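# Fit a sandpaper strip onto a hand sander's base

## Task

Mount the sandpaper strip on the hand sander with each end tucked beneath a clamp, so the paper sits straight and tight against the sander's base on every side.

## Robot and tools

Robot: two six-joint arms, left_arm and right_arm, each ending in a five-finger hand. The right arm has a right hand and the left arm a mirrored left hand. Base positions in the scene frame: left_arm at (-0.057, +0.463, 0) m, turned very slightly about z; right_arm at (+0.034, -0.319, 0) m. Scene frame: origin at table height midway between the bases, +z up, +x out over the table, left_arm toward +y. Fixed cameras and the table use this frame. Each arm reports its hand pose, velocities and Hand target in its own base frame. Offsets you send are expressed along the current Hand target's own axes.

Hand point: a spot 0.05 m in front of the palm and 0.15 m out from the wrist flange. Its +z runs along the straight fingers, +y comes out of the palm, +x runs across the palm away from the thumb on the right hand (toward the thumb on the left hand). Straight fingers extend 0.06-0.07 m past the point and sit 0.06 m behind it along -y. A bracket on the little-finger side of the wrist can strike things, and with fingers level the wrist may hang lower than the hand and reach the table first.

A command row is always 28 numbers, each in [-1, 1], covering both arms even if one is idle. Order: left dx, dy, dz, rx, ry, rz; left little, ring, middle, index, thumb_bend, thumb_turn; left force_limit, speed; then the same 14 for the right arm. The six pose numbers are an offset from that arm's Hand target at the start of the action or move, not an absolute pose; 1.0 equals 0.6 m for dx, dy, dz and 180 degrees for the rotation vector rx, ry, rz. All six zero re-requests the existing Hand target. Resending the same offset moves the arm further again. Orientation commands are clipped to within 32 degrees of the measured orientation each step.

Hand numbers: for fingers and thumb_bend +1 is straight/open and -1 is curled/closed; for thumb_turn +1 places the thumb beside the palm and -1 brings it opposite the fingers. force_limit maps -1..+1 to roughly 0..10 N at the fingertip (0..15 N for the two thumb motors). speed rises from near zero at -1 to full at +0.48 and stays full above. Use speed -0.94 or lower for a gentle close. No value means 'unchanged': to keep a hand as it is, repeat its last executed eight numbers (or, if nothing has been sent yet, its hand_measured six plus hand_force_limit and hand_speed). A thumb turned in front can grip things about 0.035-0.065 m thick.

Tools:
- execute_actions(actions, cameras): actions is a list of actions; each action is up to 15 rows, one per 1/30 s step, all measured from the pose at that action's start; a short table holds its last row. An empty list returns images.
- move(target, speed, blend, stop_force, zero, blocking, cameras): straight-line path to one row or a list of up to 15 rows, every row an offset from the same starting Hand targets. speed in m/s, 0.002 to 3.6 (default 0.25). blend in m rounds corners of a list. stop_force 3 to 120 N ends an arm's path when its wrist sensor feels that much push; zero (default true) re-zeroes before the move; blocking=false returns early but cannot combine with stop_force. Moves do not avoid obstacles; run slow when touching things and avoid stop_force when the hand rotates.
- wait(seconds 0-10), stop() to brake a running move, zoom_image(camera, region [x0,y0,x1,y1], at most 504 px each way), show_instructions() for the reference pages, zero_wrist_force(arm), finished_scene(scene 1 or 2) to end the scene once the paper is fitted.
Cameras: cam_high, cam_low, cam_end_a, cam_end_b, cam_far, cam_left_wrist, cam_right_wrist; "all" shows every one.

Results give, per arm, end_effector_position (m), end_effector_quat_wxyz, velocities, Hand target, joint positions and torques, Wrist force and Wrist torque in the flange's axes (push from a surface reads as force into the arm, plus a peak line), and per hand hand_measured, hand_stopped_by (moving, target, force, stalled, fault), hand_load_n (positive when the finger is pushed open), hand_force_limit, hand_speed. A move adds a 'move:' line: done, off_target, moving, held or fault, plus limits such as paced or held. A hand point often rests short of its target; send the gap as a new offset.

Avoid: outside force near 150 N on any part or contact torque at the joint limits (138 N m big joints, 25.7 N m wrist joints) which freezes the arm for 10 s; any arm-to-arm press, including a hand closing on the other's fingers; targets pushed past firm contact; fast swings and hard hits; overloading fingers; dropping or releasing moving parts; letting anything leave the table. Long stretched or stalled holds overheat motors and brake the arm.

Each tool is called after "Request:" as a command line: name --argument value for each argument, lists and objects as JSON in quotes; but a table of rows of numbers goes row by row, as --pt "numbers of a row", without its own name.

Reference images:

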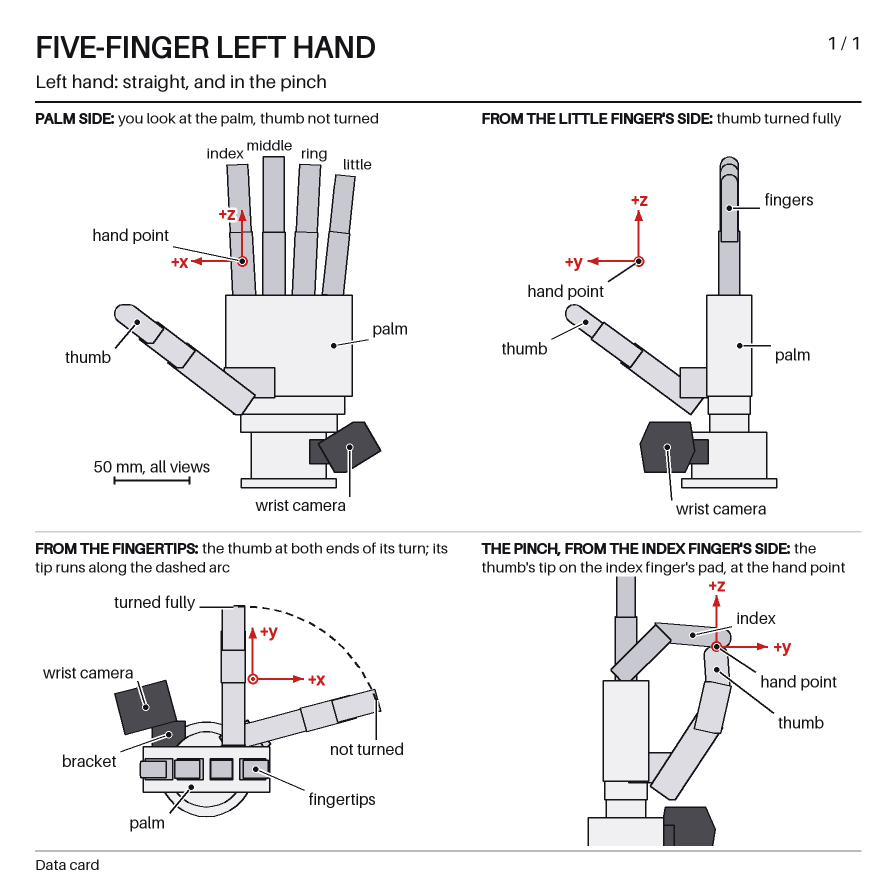

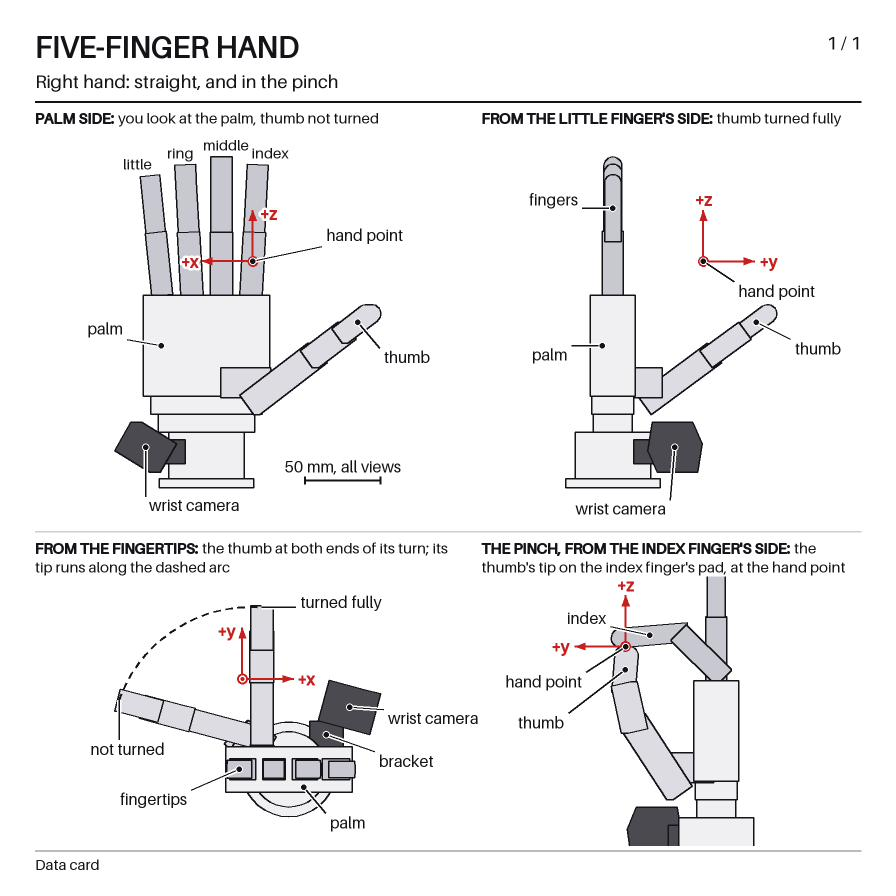

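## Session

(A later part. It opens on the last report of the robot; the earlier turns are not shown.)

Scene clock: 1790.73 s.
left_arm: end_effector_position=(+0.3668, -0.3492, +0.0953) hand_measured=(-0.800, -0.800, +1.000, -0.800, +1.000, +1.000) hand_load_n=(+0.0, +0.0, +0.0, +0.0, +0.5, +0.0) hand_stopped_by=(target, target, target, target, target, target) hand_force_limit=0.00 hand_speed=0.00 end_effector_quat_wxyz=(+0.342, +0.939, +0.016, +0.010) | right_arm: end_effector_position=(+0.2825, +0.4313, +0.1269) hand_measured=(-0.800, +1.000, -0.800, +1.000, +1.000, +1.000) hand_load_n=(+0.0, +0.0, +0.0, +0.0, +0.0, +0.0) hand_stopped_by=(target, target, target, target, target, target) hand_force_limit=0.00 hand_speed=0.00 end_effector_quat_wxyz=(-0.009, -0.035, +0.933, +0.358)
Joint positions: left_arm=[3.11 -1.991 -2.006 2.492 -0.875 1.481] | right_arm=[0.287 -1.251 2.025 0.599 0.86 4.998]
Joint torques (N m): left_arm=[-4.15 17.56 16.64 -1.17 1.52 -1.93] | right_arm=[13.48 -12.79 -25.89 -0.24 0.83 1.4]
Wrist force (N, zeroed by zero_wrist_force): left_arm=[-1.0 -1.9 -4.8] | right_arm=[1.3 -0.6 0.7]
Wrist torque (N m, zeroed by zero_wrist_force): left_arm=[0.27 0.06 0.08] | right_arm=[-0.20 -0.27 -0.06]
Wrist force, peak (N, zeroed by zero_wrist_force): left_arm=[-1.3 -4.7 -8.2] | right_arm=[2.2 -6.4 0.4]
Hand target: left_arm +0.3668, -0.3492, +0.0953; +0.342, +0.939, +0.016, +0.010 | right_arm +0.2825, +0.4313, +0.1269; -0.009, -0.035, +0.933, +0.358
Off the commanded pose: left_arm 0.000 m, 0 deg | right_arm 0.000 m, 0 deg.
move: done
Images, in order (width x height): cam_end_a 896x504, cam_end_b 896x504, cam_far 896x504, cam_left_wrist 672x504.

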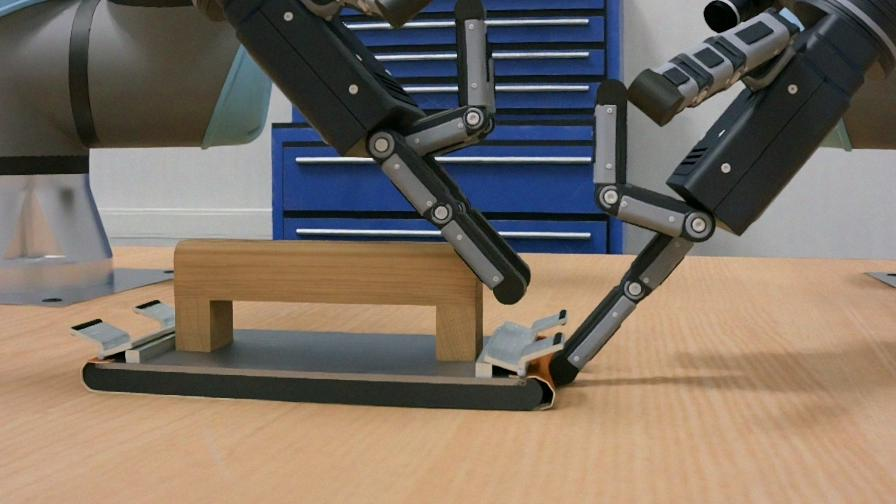

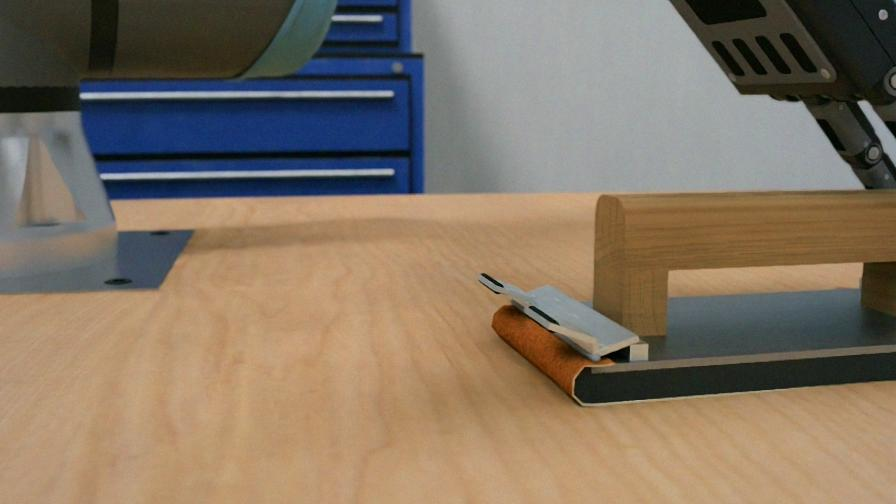

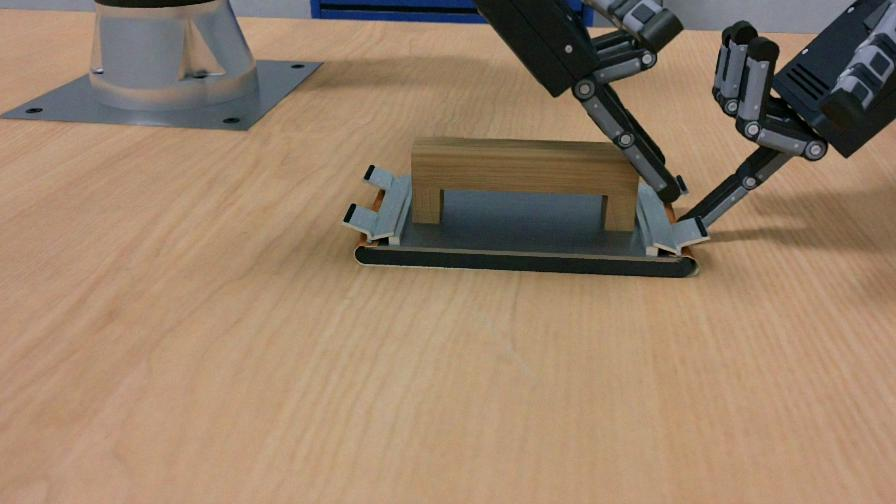

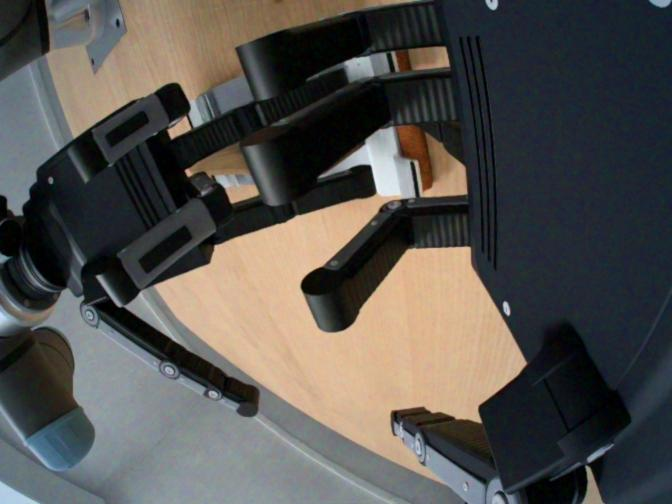

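Request:
move --pt "0.0015 -0.03 -0.0268 0 0 0 -0.8 -0.8 1 -0.8 1 1 0 0 0 0 0 0 0 0 -0.8 1 -0.8 1 1 1 0 0" --pt "0.0025 -0.01 -0.15 0 0 0 -0.8 -0.8 1 -0.8 1 1 0 0 0.0005 0.06 -0.092 0 0 0 -0.8 1 -0.8 1 1 1 0 0" --speed 0.12 --cameras '["all"]'

Request:
zoom_image --camera "cam_end_a" --region '[450, 280, 600, 430]'

Request:
zoom_image --camera "cam_end_a" --region '[50, 280, 210, 430]'

Request:
zoom_image --camera "cam_far" --region '[620, 150, 740, 290]'

Request:
zoom_image --camera "cam_far" --region '[330, 150, 450, 290]'

Request:
zoom_image --camera "cam_end_b" --region '[460, 240, 700, 420]'

Request:
zoom_image --camera "cam_high" --region '[330, 150, 450, 260]'

Request:
zoom_image --camera "cam_left_wrist" --region '[100, 0, 460, 260]'

Scene clock: 1804.93 s.
left_arm: end_effector_position=(+0.3655, -0.2868, +0.1603) hand_measured=(-0.800, -0.800, +1.000, -0.800, +1.000, +1.000) hand_load_n=(+0.0, +0.0, +0.0, +0.0, +0.0, +0.0) hand_stopped_by=(target, target, target, target, target, target) hand_force_limit=0.00 hand_speed=0.00 end_effector_quat_wxyz=(+0.342, +0.939, +0.016, +0.010) | right_arm: end_effector_position=(+0.2824, +0.4211, +0.1919) hand_measured=(-0.800, +1.000, -0.800, +1.000, +1.000, +1.000) hand_load_n=(+0.0, +0.0, +0.0, +0.0, +0.0, +0.0) hand_stopped_by=(target, target, target, target, target, target) hand_force_limit=0.00 hand_speed=0.00 end_effector_quat_wxyz=(-0.009, -0.035, +0.933, +0.358)
Joint positions: left_arm=[3.306 -1.857 -2.034 2.222 -0.878 1.736] | right_arm=[0.255 -1.367 1.977 0.79 0.854 4.957]
Joint torques (N m): left_arm=[9.57 28.87 9.8 -4.74 -0.39 1.94] | right_arm=[-13.88 -34.89 -28.02 4.87 -2.91 -1.16]
Wrist force (N, zeroed by zero_wrist_force): left_arm=[-1.0 -0.9 0.8] | right_arm=[1.6 -0.5 0.6]
Wrist torque (N m, zeroed by zero_wrist_force): left_arm=[-0.13 0.18 -0.06] | right_arm=[-0.16 -0.27 0.11]
Wrist force, peak (N, zeroed by zero_wrist_force): left_arm=[-1.1 -1.8 -5.1] | right_arm=[1.9 -0.8 0.7]
Hand target: left_arm +0.3654, -0.2867, +0.1604; +0.342, +0.939, +0.016, +0.010 | right_arm +0.2824, +0.4210, +0.1920; -0.009, -0.035, +0.933, +0.358
Off the commanded pose: left_arm 0.000 m, 0 deg | right_arm 0.000 m, 0 deg.
move: done

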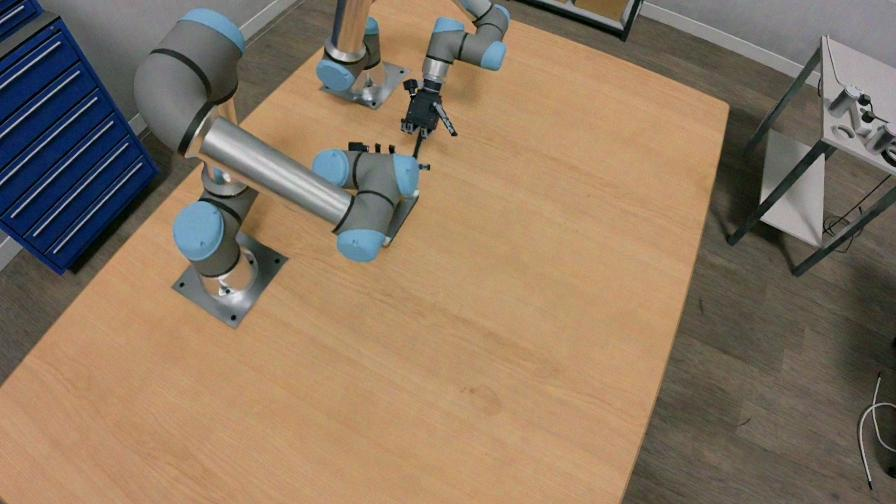

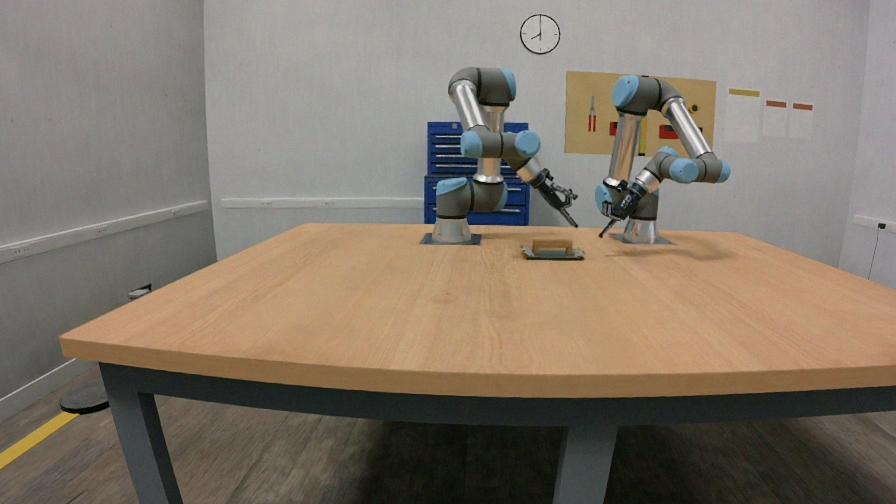

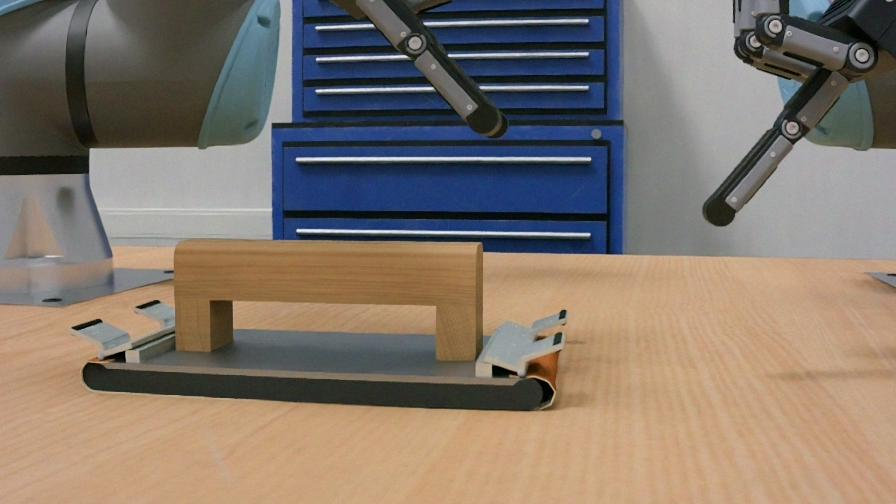

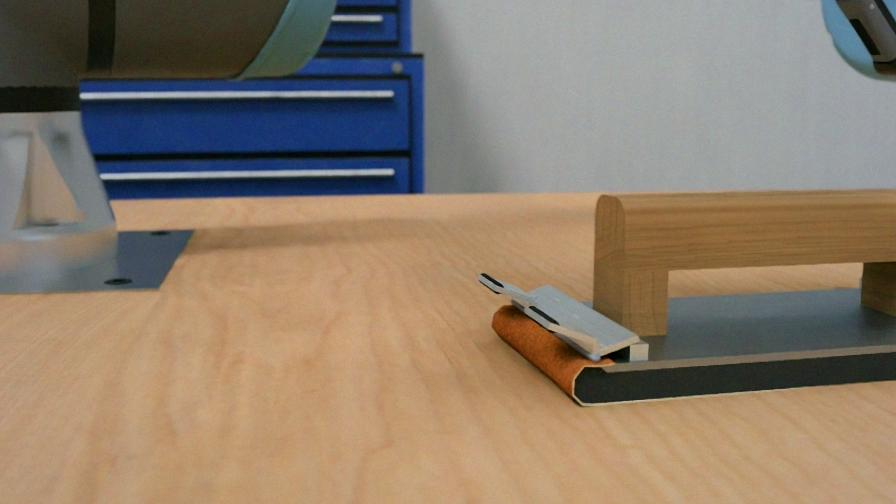

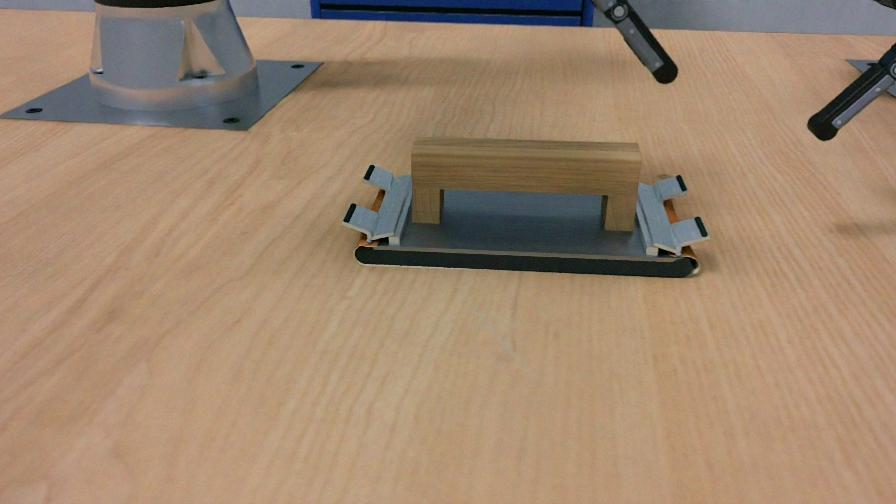

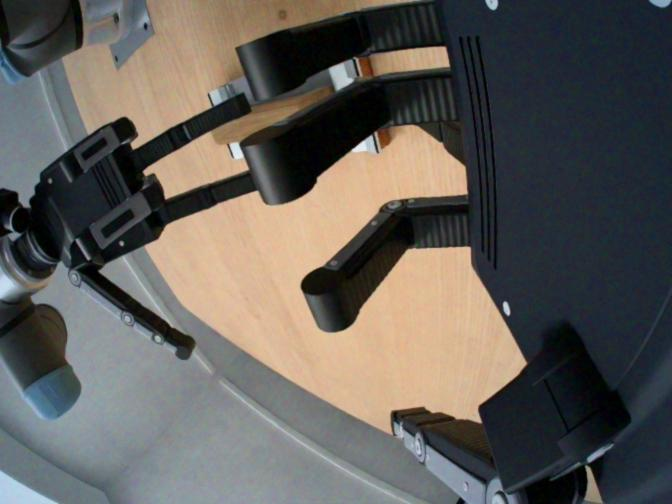

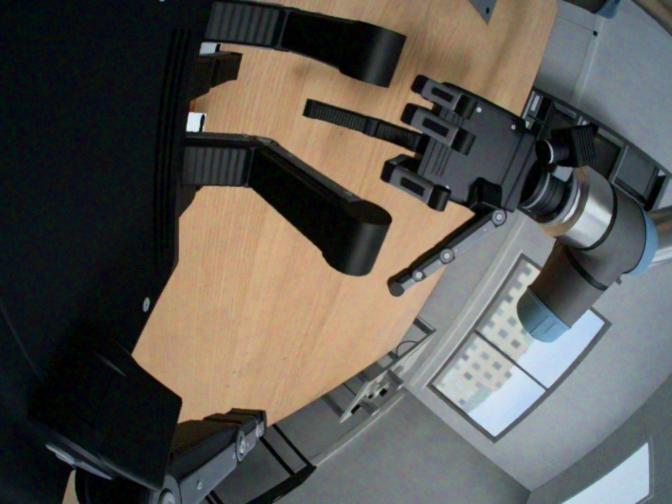

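Scaled by 3.360 from the camera's 896x504 image, which has a finer 1280x720 frame.

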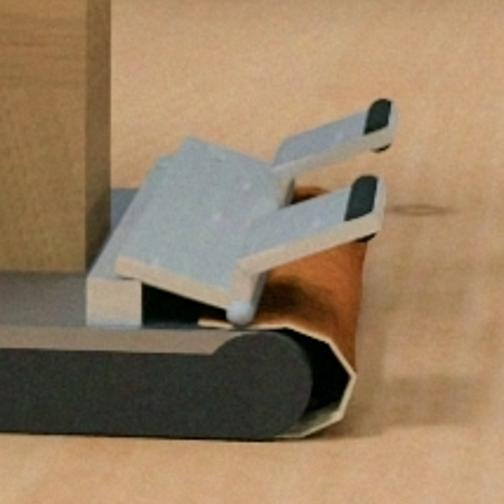

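Scaled by 3.150 from the camera's 896x504 image, which has a finer 1280x720 frame.

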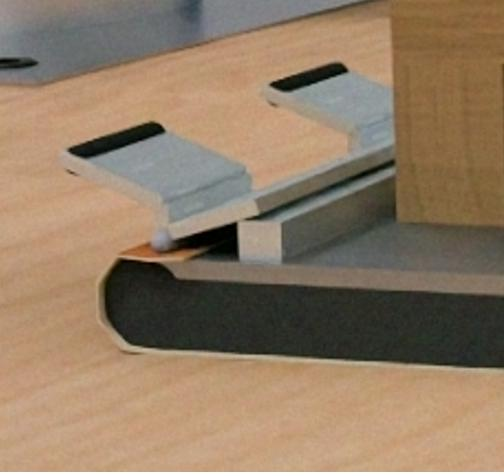

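Scaled by 3.600 from the camera's 896x504 image, which has a finer 1280x720 frame.

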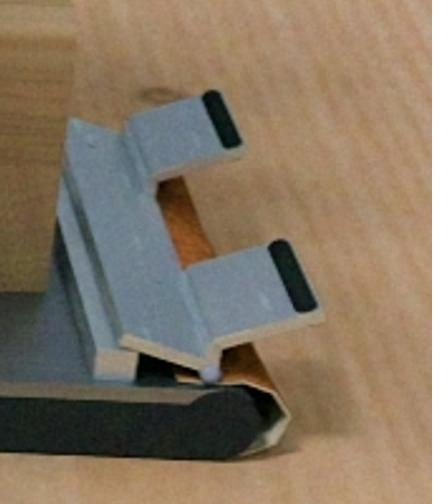

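Scaled by 3.600 from the camera's 896x504 image, which has a finer 1280x720 frame.

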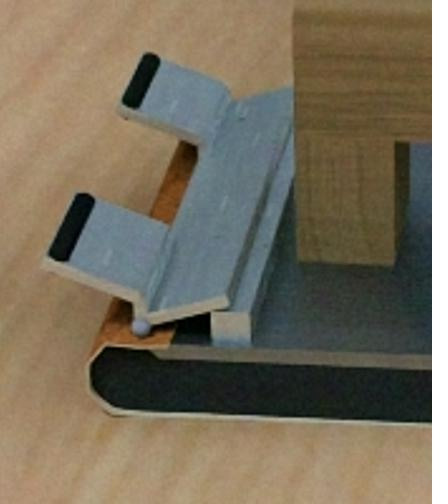

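Scaled by 2.100 from the camera's 896x504 image, which has a finer 1280x720 frame.

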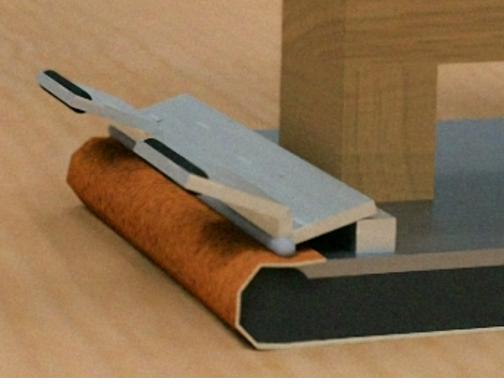

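Scaled by 4.200 from the camera's 896x504 image, which has a finer 1280x720 frame.

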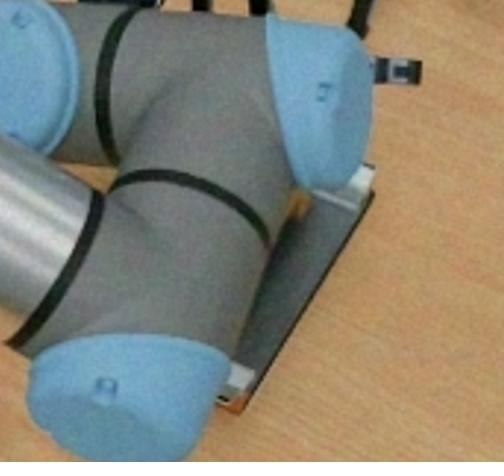

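Scaled by 1.400 from the camera's 672x504 image, which has a finer 960x720 frame.

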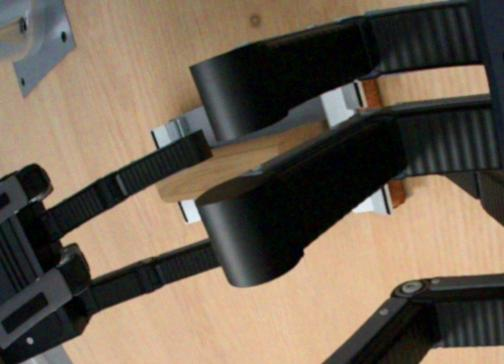

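Request:
move --pt "0.0178 0.0173 0.0148 0 0 0 0.9 0.95 1 0.95 1 1 0 0 -0.0125 -0.2278 -0.2003 0 0 0 0.9 0.95 1 0.95 1 1 0 0" --pt "0.0153 -0.0175 0.1285 0 0 0 0.9 0.95 1 0.95 1 1 0 0 -0.0107 -0.337 -0.089 0 0 0 0.9 0.95 1 0.95 1 1 0 0" --speed 0.15 --cameras '["cam_high","cam_far","cam_end_a","cam_end_b","cam_right_wrist","cam_left_wrist"]'

Request:
zoom_image --camera "cam_left_wrist" --region '[200, 0, 480, 220]'

Request:
zoom_image --camera "cam_far" --region '[620, 130, 800, 290]'

Request:
zoom_image --camera "cam_right_wrist" --region '[180, 0, 420, 200]'

Request:
zoom_image --camera "cam_far" --region '[290, 130, 440, 290]'

Scene clock: 1849.43 s.
left_arm: end_effector_position=(+0.3767, -0.3279, +0.0947) hand_measured=(+0.900, +0.950, +1.000, +0.950, +1.000, +1.000) hand_load_n=(+0.5, +0.0, +0.0, +0.0, +0.0, +0.0) hand_stopped_by=(target, target, target, target, target, target) hand_force_limit=0.00 hand_speed=0.00 end_effector_quat_wxyz=(+0.342, +0.939, +0.016, +0.010) | right_arm: end_effector_position=(+0.3028, +0.2360, +0.0965) hand_measured=(+0.900, +0.950, +1.000, +0.950, +1.000, +1.000) hand_load_n=(+0.0, +0.0, +0.0, +0.0, +0.0, +0.0) hand_stopped_by=(target, target, target, target, target, target) hand_force_limit=0.00 hand_speed=0.00 end_effector_quat_wxyz=(-0.009, -0.035, +0.933, +0.358)
Joint positions: left_arm=[3.175 -2.006 -2.005 2.451 -0.872 1.565] | right_arm=[-0.406 -1.166 2.263 0.861 0.931 4.102]
Joint torques (N m): left_arm=[-4.91 18.87 20.27 -0.96 -0.29 -2.11] | right_arm=[13.93 -9.06 -20.33 0.34 -2.81 1.37]
Wrist force (N, zeroed by zero_wrist_force): left_arm=[-0.9 -0.7 1.0] | right_arm=[1.2 -0.9 1.5]
Wrist torque (N m, zeroed by zero_wrist_force): left_arm=[-0.11 0.17 0.06] | right_arm=[-0.22 -0.23 -0.10]
Wrist force, peak (N, zeroed by zero_wrist_force): left_arm=[-0.9 -1.0 1.5] | right_arm=[0.8 -0.8 1.9]
Hand target: left_arm +0.3767, -0.3279, +0.0947; +0.342, +0.939, +0.016, +0.010 | right_arm +0.3029, +0.2361, +0.0963; -0.009, -0.035, +0.933, +0.358
Off the commanded pose: left_arm 0.000 m, 0 deg | right_arm 0.000 m, 0 deg.
move: done
Images, in order (width x height): cam_high 896x504, cam_end_a 896x504, cam_end_b 896x504, cam_far 896x504, cam_left_wrist 672x504, cam_right_wrist 672x504.

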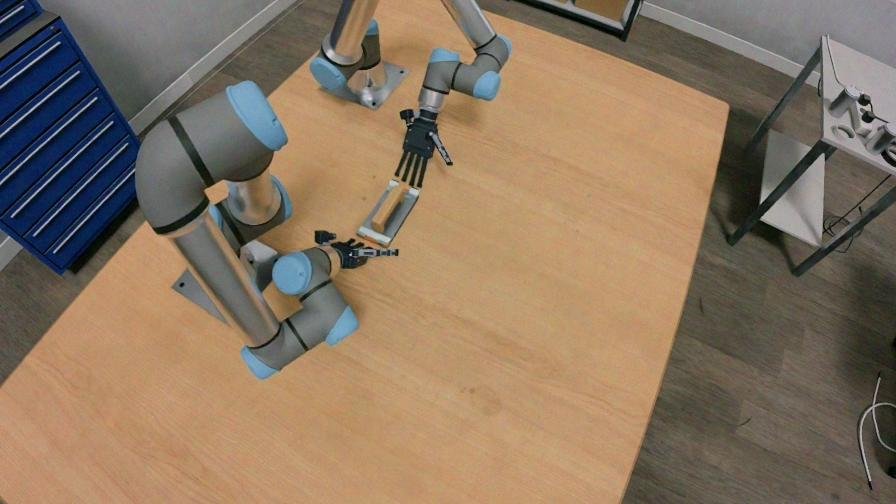

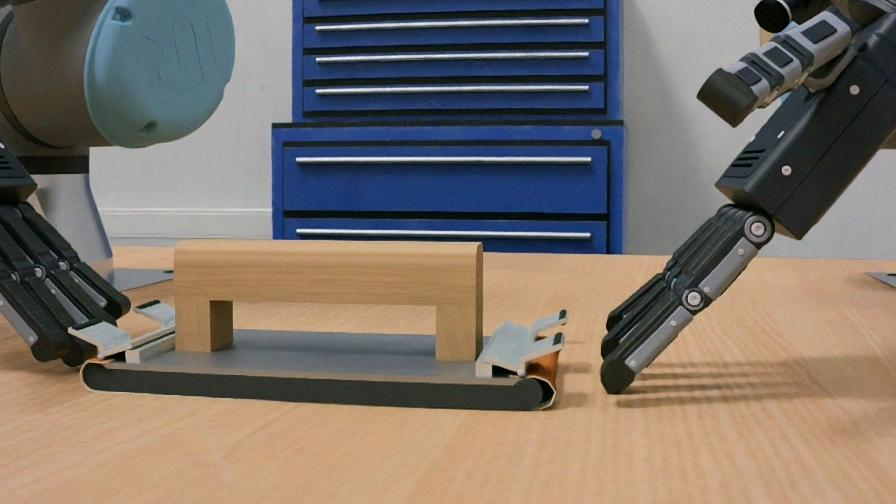

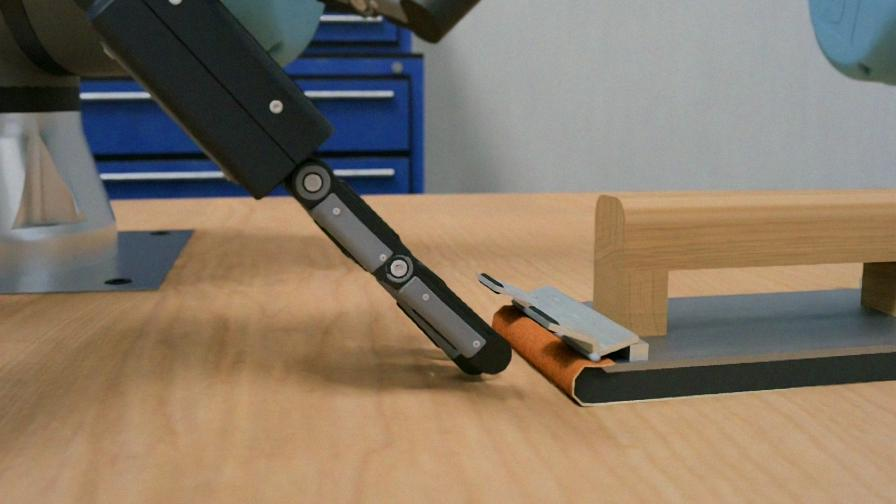

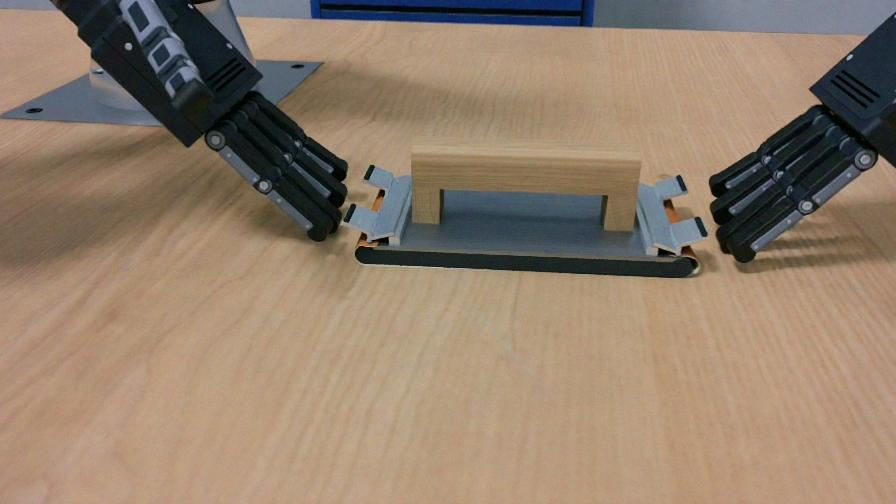

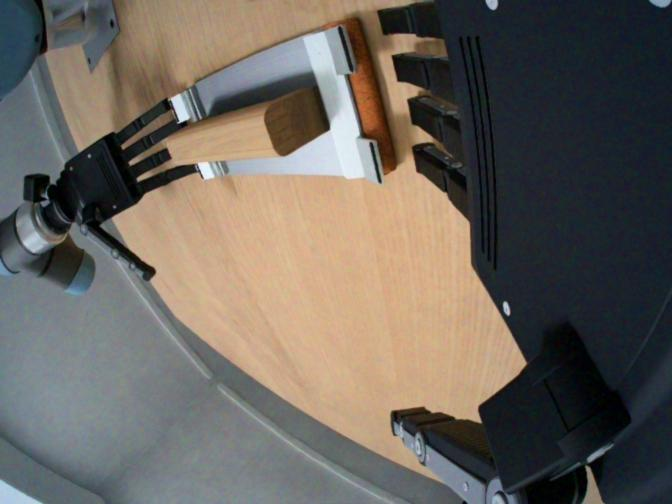

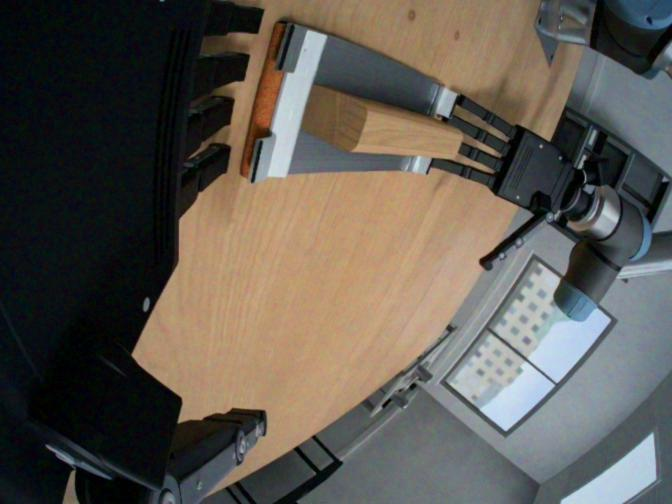

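Scaled by 1.800 from the camera's 672x504 image, which has a finer 960x720 frame.

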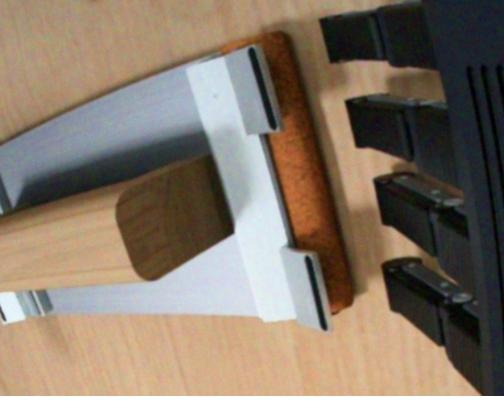

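Scaled by 2.800 from the camera's 896x504 image, which has a finer 1280x720 frame.

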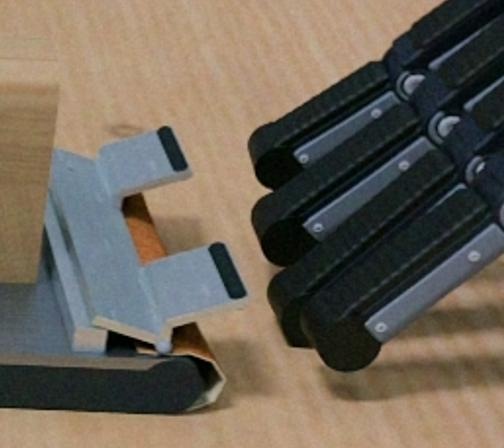

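Scaled by 2.100 from the camera's 672x504 image, which has a finer 960x720 frame.

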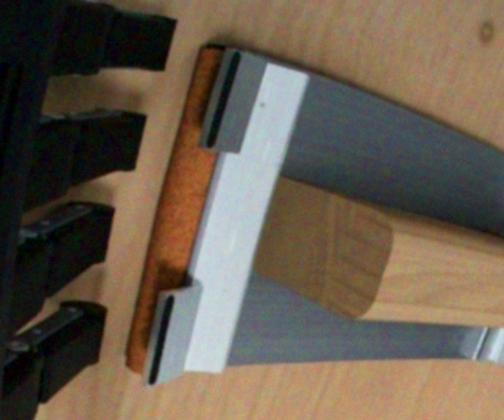

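Scaled by 3.150 from the camera's 896x504 image, which has a finer 1280x720 frame.

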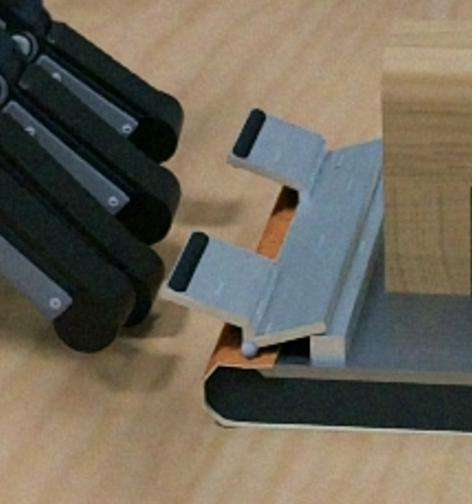

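Request:
move --pt "0.0003 0.026 0.0208 0 0 0 0.9 0.95 1 0.95 1 1 0 0 0 0.0249 0.0223 0 0 0 0.9 0.95 1 0.95 1 1 0 0" --speed 0.02 --stop_force 6 --cameras '["cam_far","cam_end_a","cam_end_b"]'

Request:
zoom_image --camera "cam_end_a" --region '[450, 260, 620, 430]'

Request:
zoom_image --camera "cam_far" --region '[620, 130, 780, 290]'

Request:
zoom_image --camera "cam_far" --region '[290, 130, 440, 290]'

Scene clock: 1865.00 s.
left_arm: end_effector_position=(+0.3774, -0.3447, +0.0951) hand_measured=(+0.900, +0.950, +1.000, +0.950, +1.000, +1.000) hand_load_n=(+1.5, +0.0, +0.0, +0.0, +0.0, +0.0) hand_stopped_by=(target, target, target, target, target, target) hand_force_limit=0.00 hand_speed=0.00 end_effector_quat_wxyz=(+0.342, +0.939, +0.016, +0.010) | right_arm: end_effector_position=(+0.3016, +0.2527, +0.0964) hand_measured=(+0.900, +0.950, +1.000, +0.950, +1.000, +1.000) hand_load_n=(+1.5, +0.0, +0.0, +0.0, +0.0, +0.0) hand_stopped_by=(target, target, target, target, target, target) hand_force_limit=0.00 hand_speed=0.00 end_effector_quat_wxyz=(-0.009, -0.035, +0.933, +0.358)
Joint positions: left_arm=[3.125 -2.009 -1.982 2.473 -0.874 1.5] | right_arm=[-0.347 -1.173 2.256 0.833 0.91 4.171]
Joint torques (N m): left_arm=[8.03 33.73 1.1 -4.39 1.43 1.51] | right_arm=[-13.16 -10.94 6.36 5.57 0.81 -1.09]
Wrist force (N, zeroed by zero_wrist_force): left_arm=[-0.8 -2.0 1.3] | right_arm=[1.5 -2.0 1.3]
Wrist torque (N m, zeroed by zero_wrist_force): left_arm=[-0.10 0.21 0.03] | right_arm=[-0.18 -0.31 0.03]
Wrist force, peak (N, zeroed by zero_wrist_force): left_arm=[-0.6 -8.0 -3.7] | right_arm=[1.9 -7.5 -3.2]
Hand target: left_arm +0.3774, -0.3447, +0.0951; +0.342, +0.939, +0.016, +0.010 (not the last commanded pose) | right_arm +0.3016, +0.2527, +0.0964; -0.009, -0.035, +0.933, +0.358 (not the last commanded pose)
Off the commanded pose: left_arm 0.003 m, 0 deg | right_arm 0.003 m, 0 deg.
move: contact (left_arm, right_arm)
Images, in order (width x height): cam_end_a 896x504, cam_end_b 896x504, cam_far 896x504.

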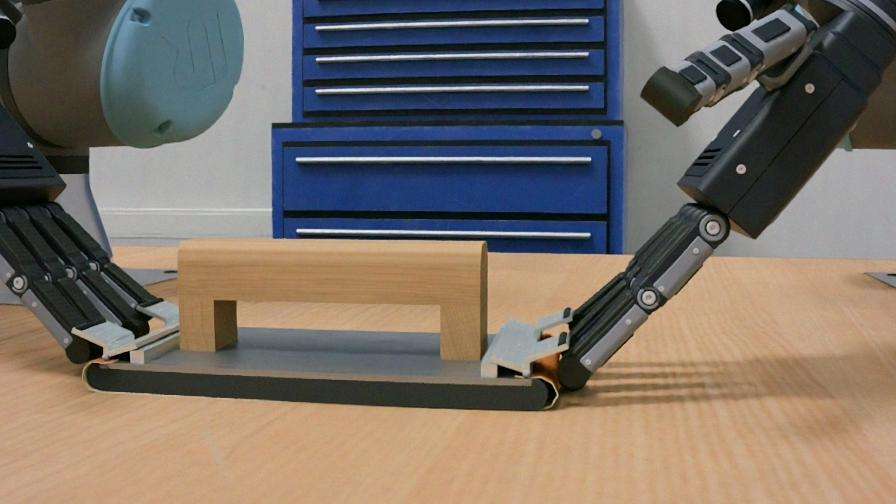

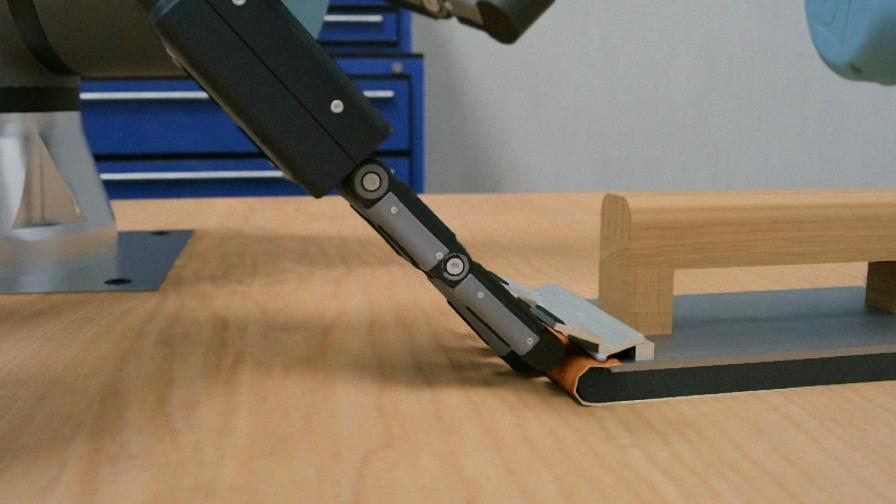

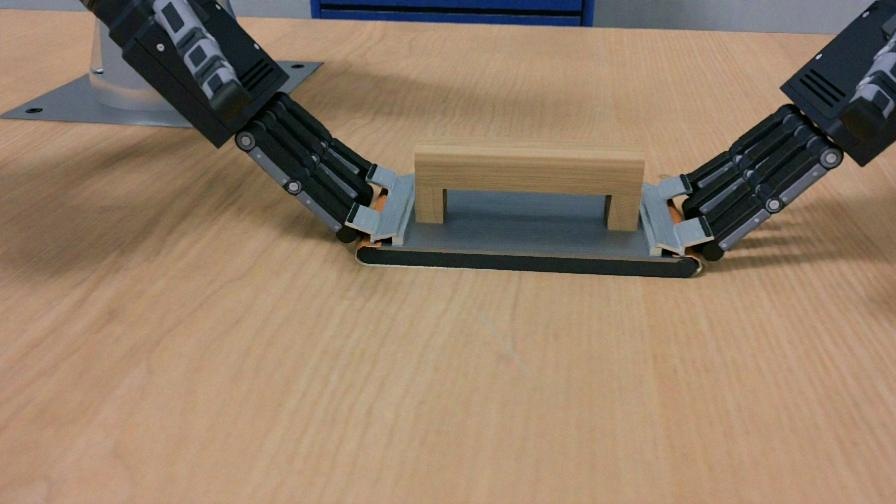

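Scaled by 2.965 from the camera's 896x504 image, which has a finer 1280x720 frame.

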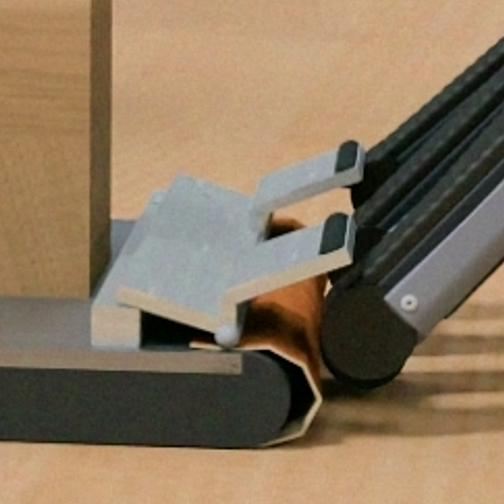

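Scaled by 3.150 from the camera's 896x504 image, which has a finer 1280x720 frame.

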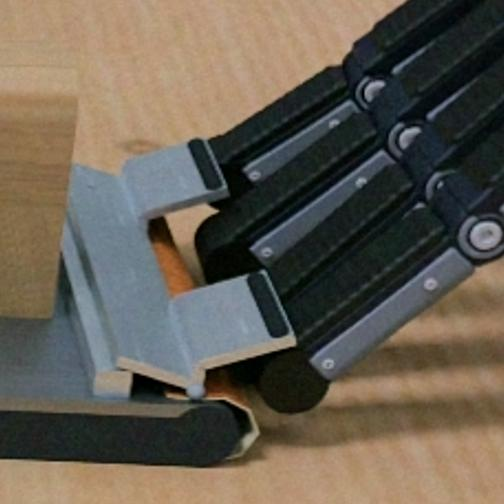

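Scaled by 3.150 from the camera's 896x504 image, which has a finer 1280x720 frame.

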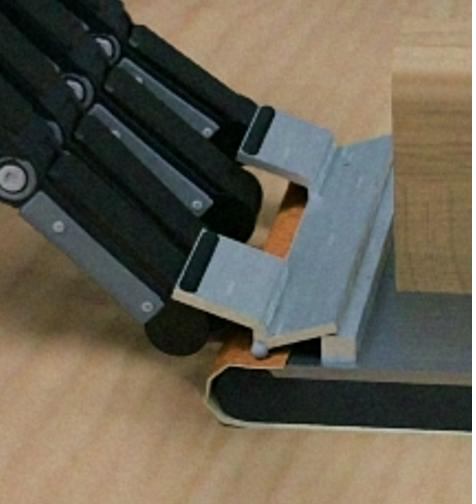

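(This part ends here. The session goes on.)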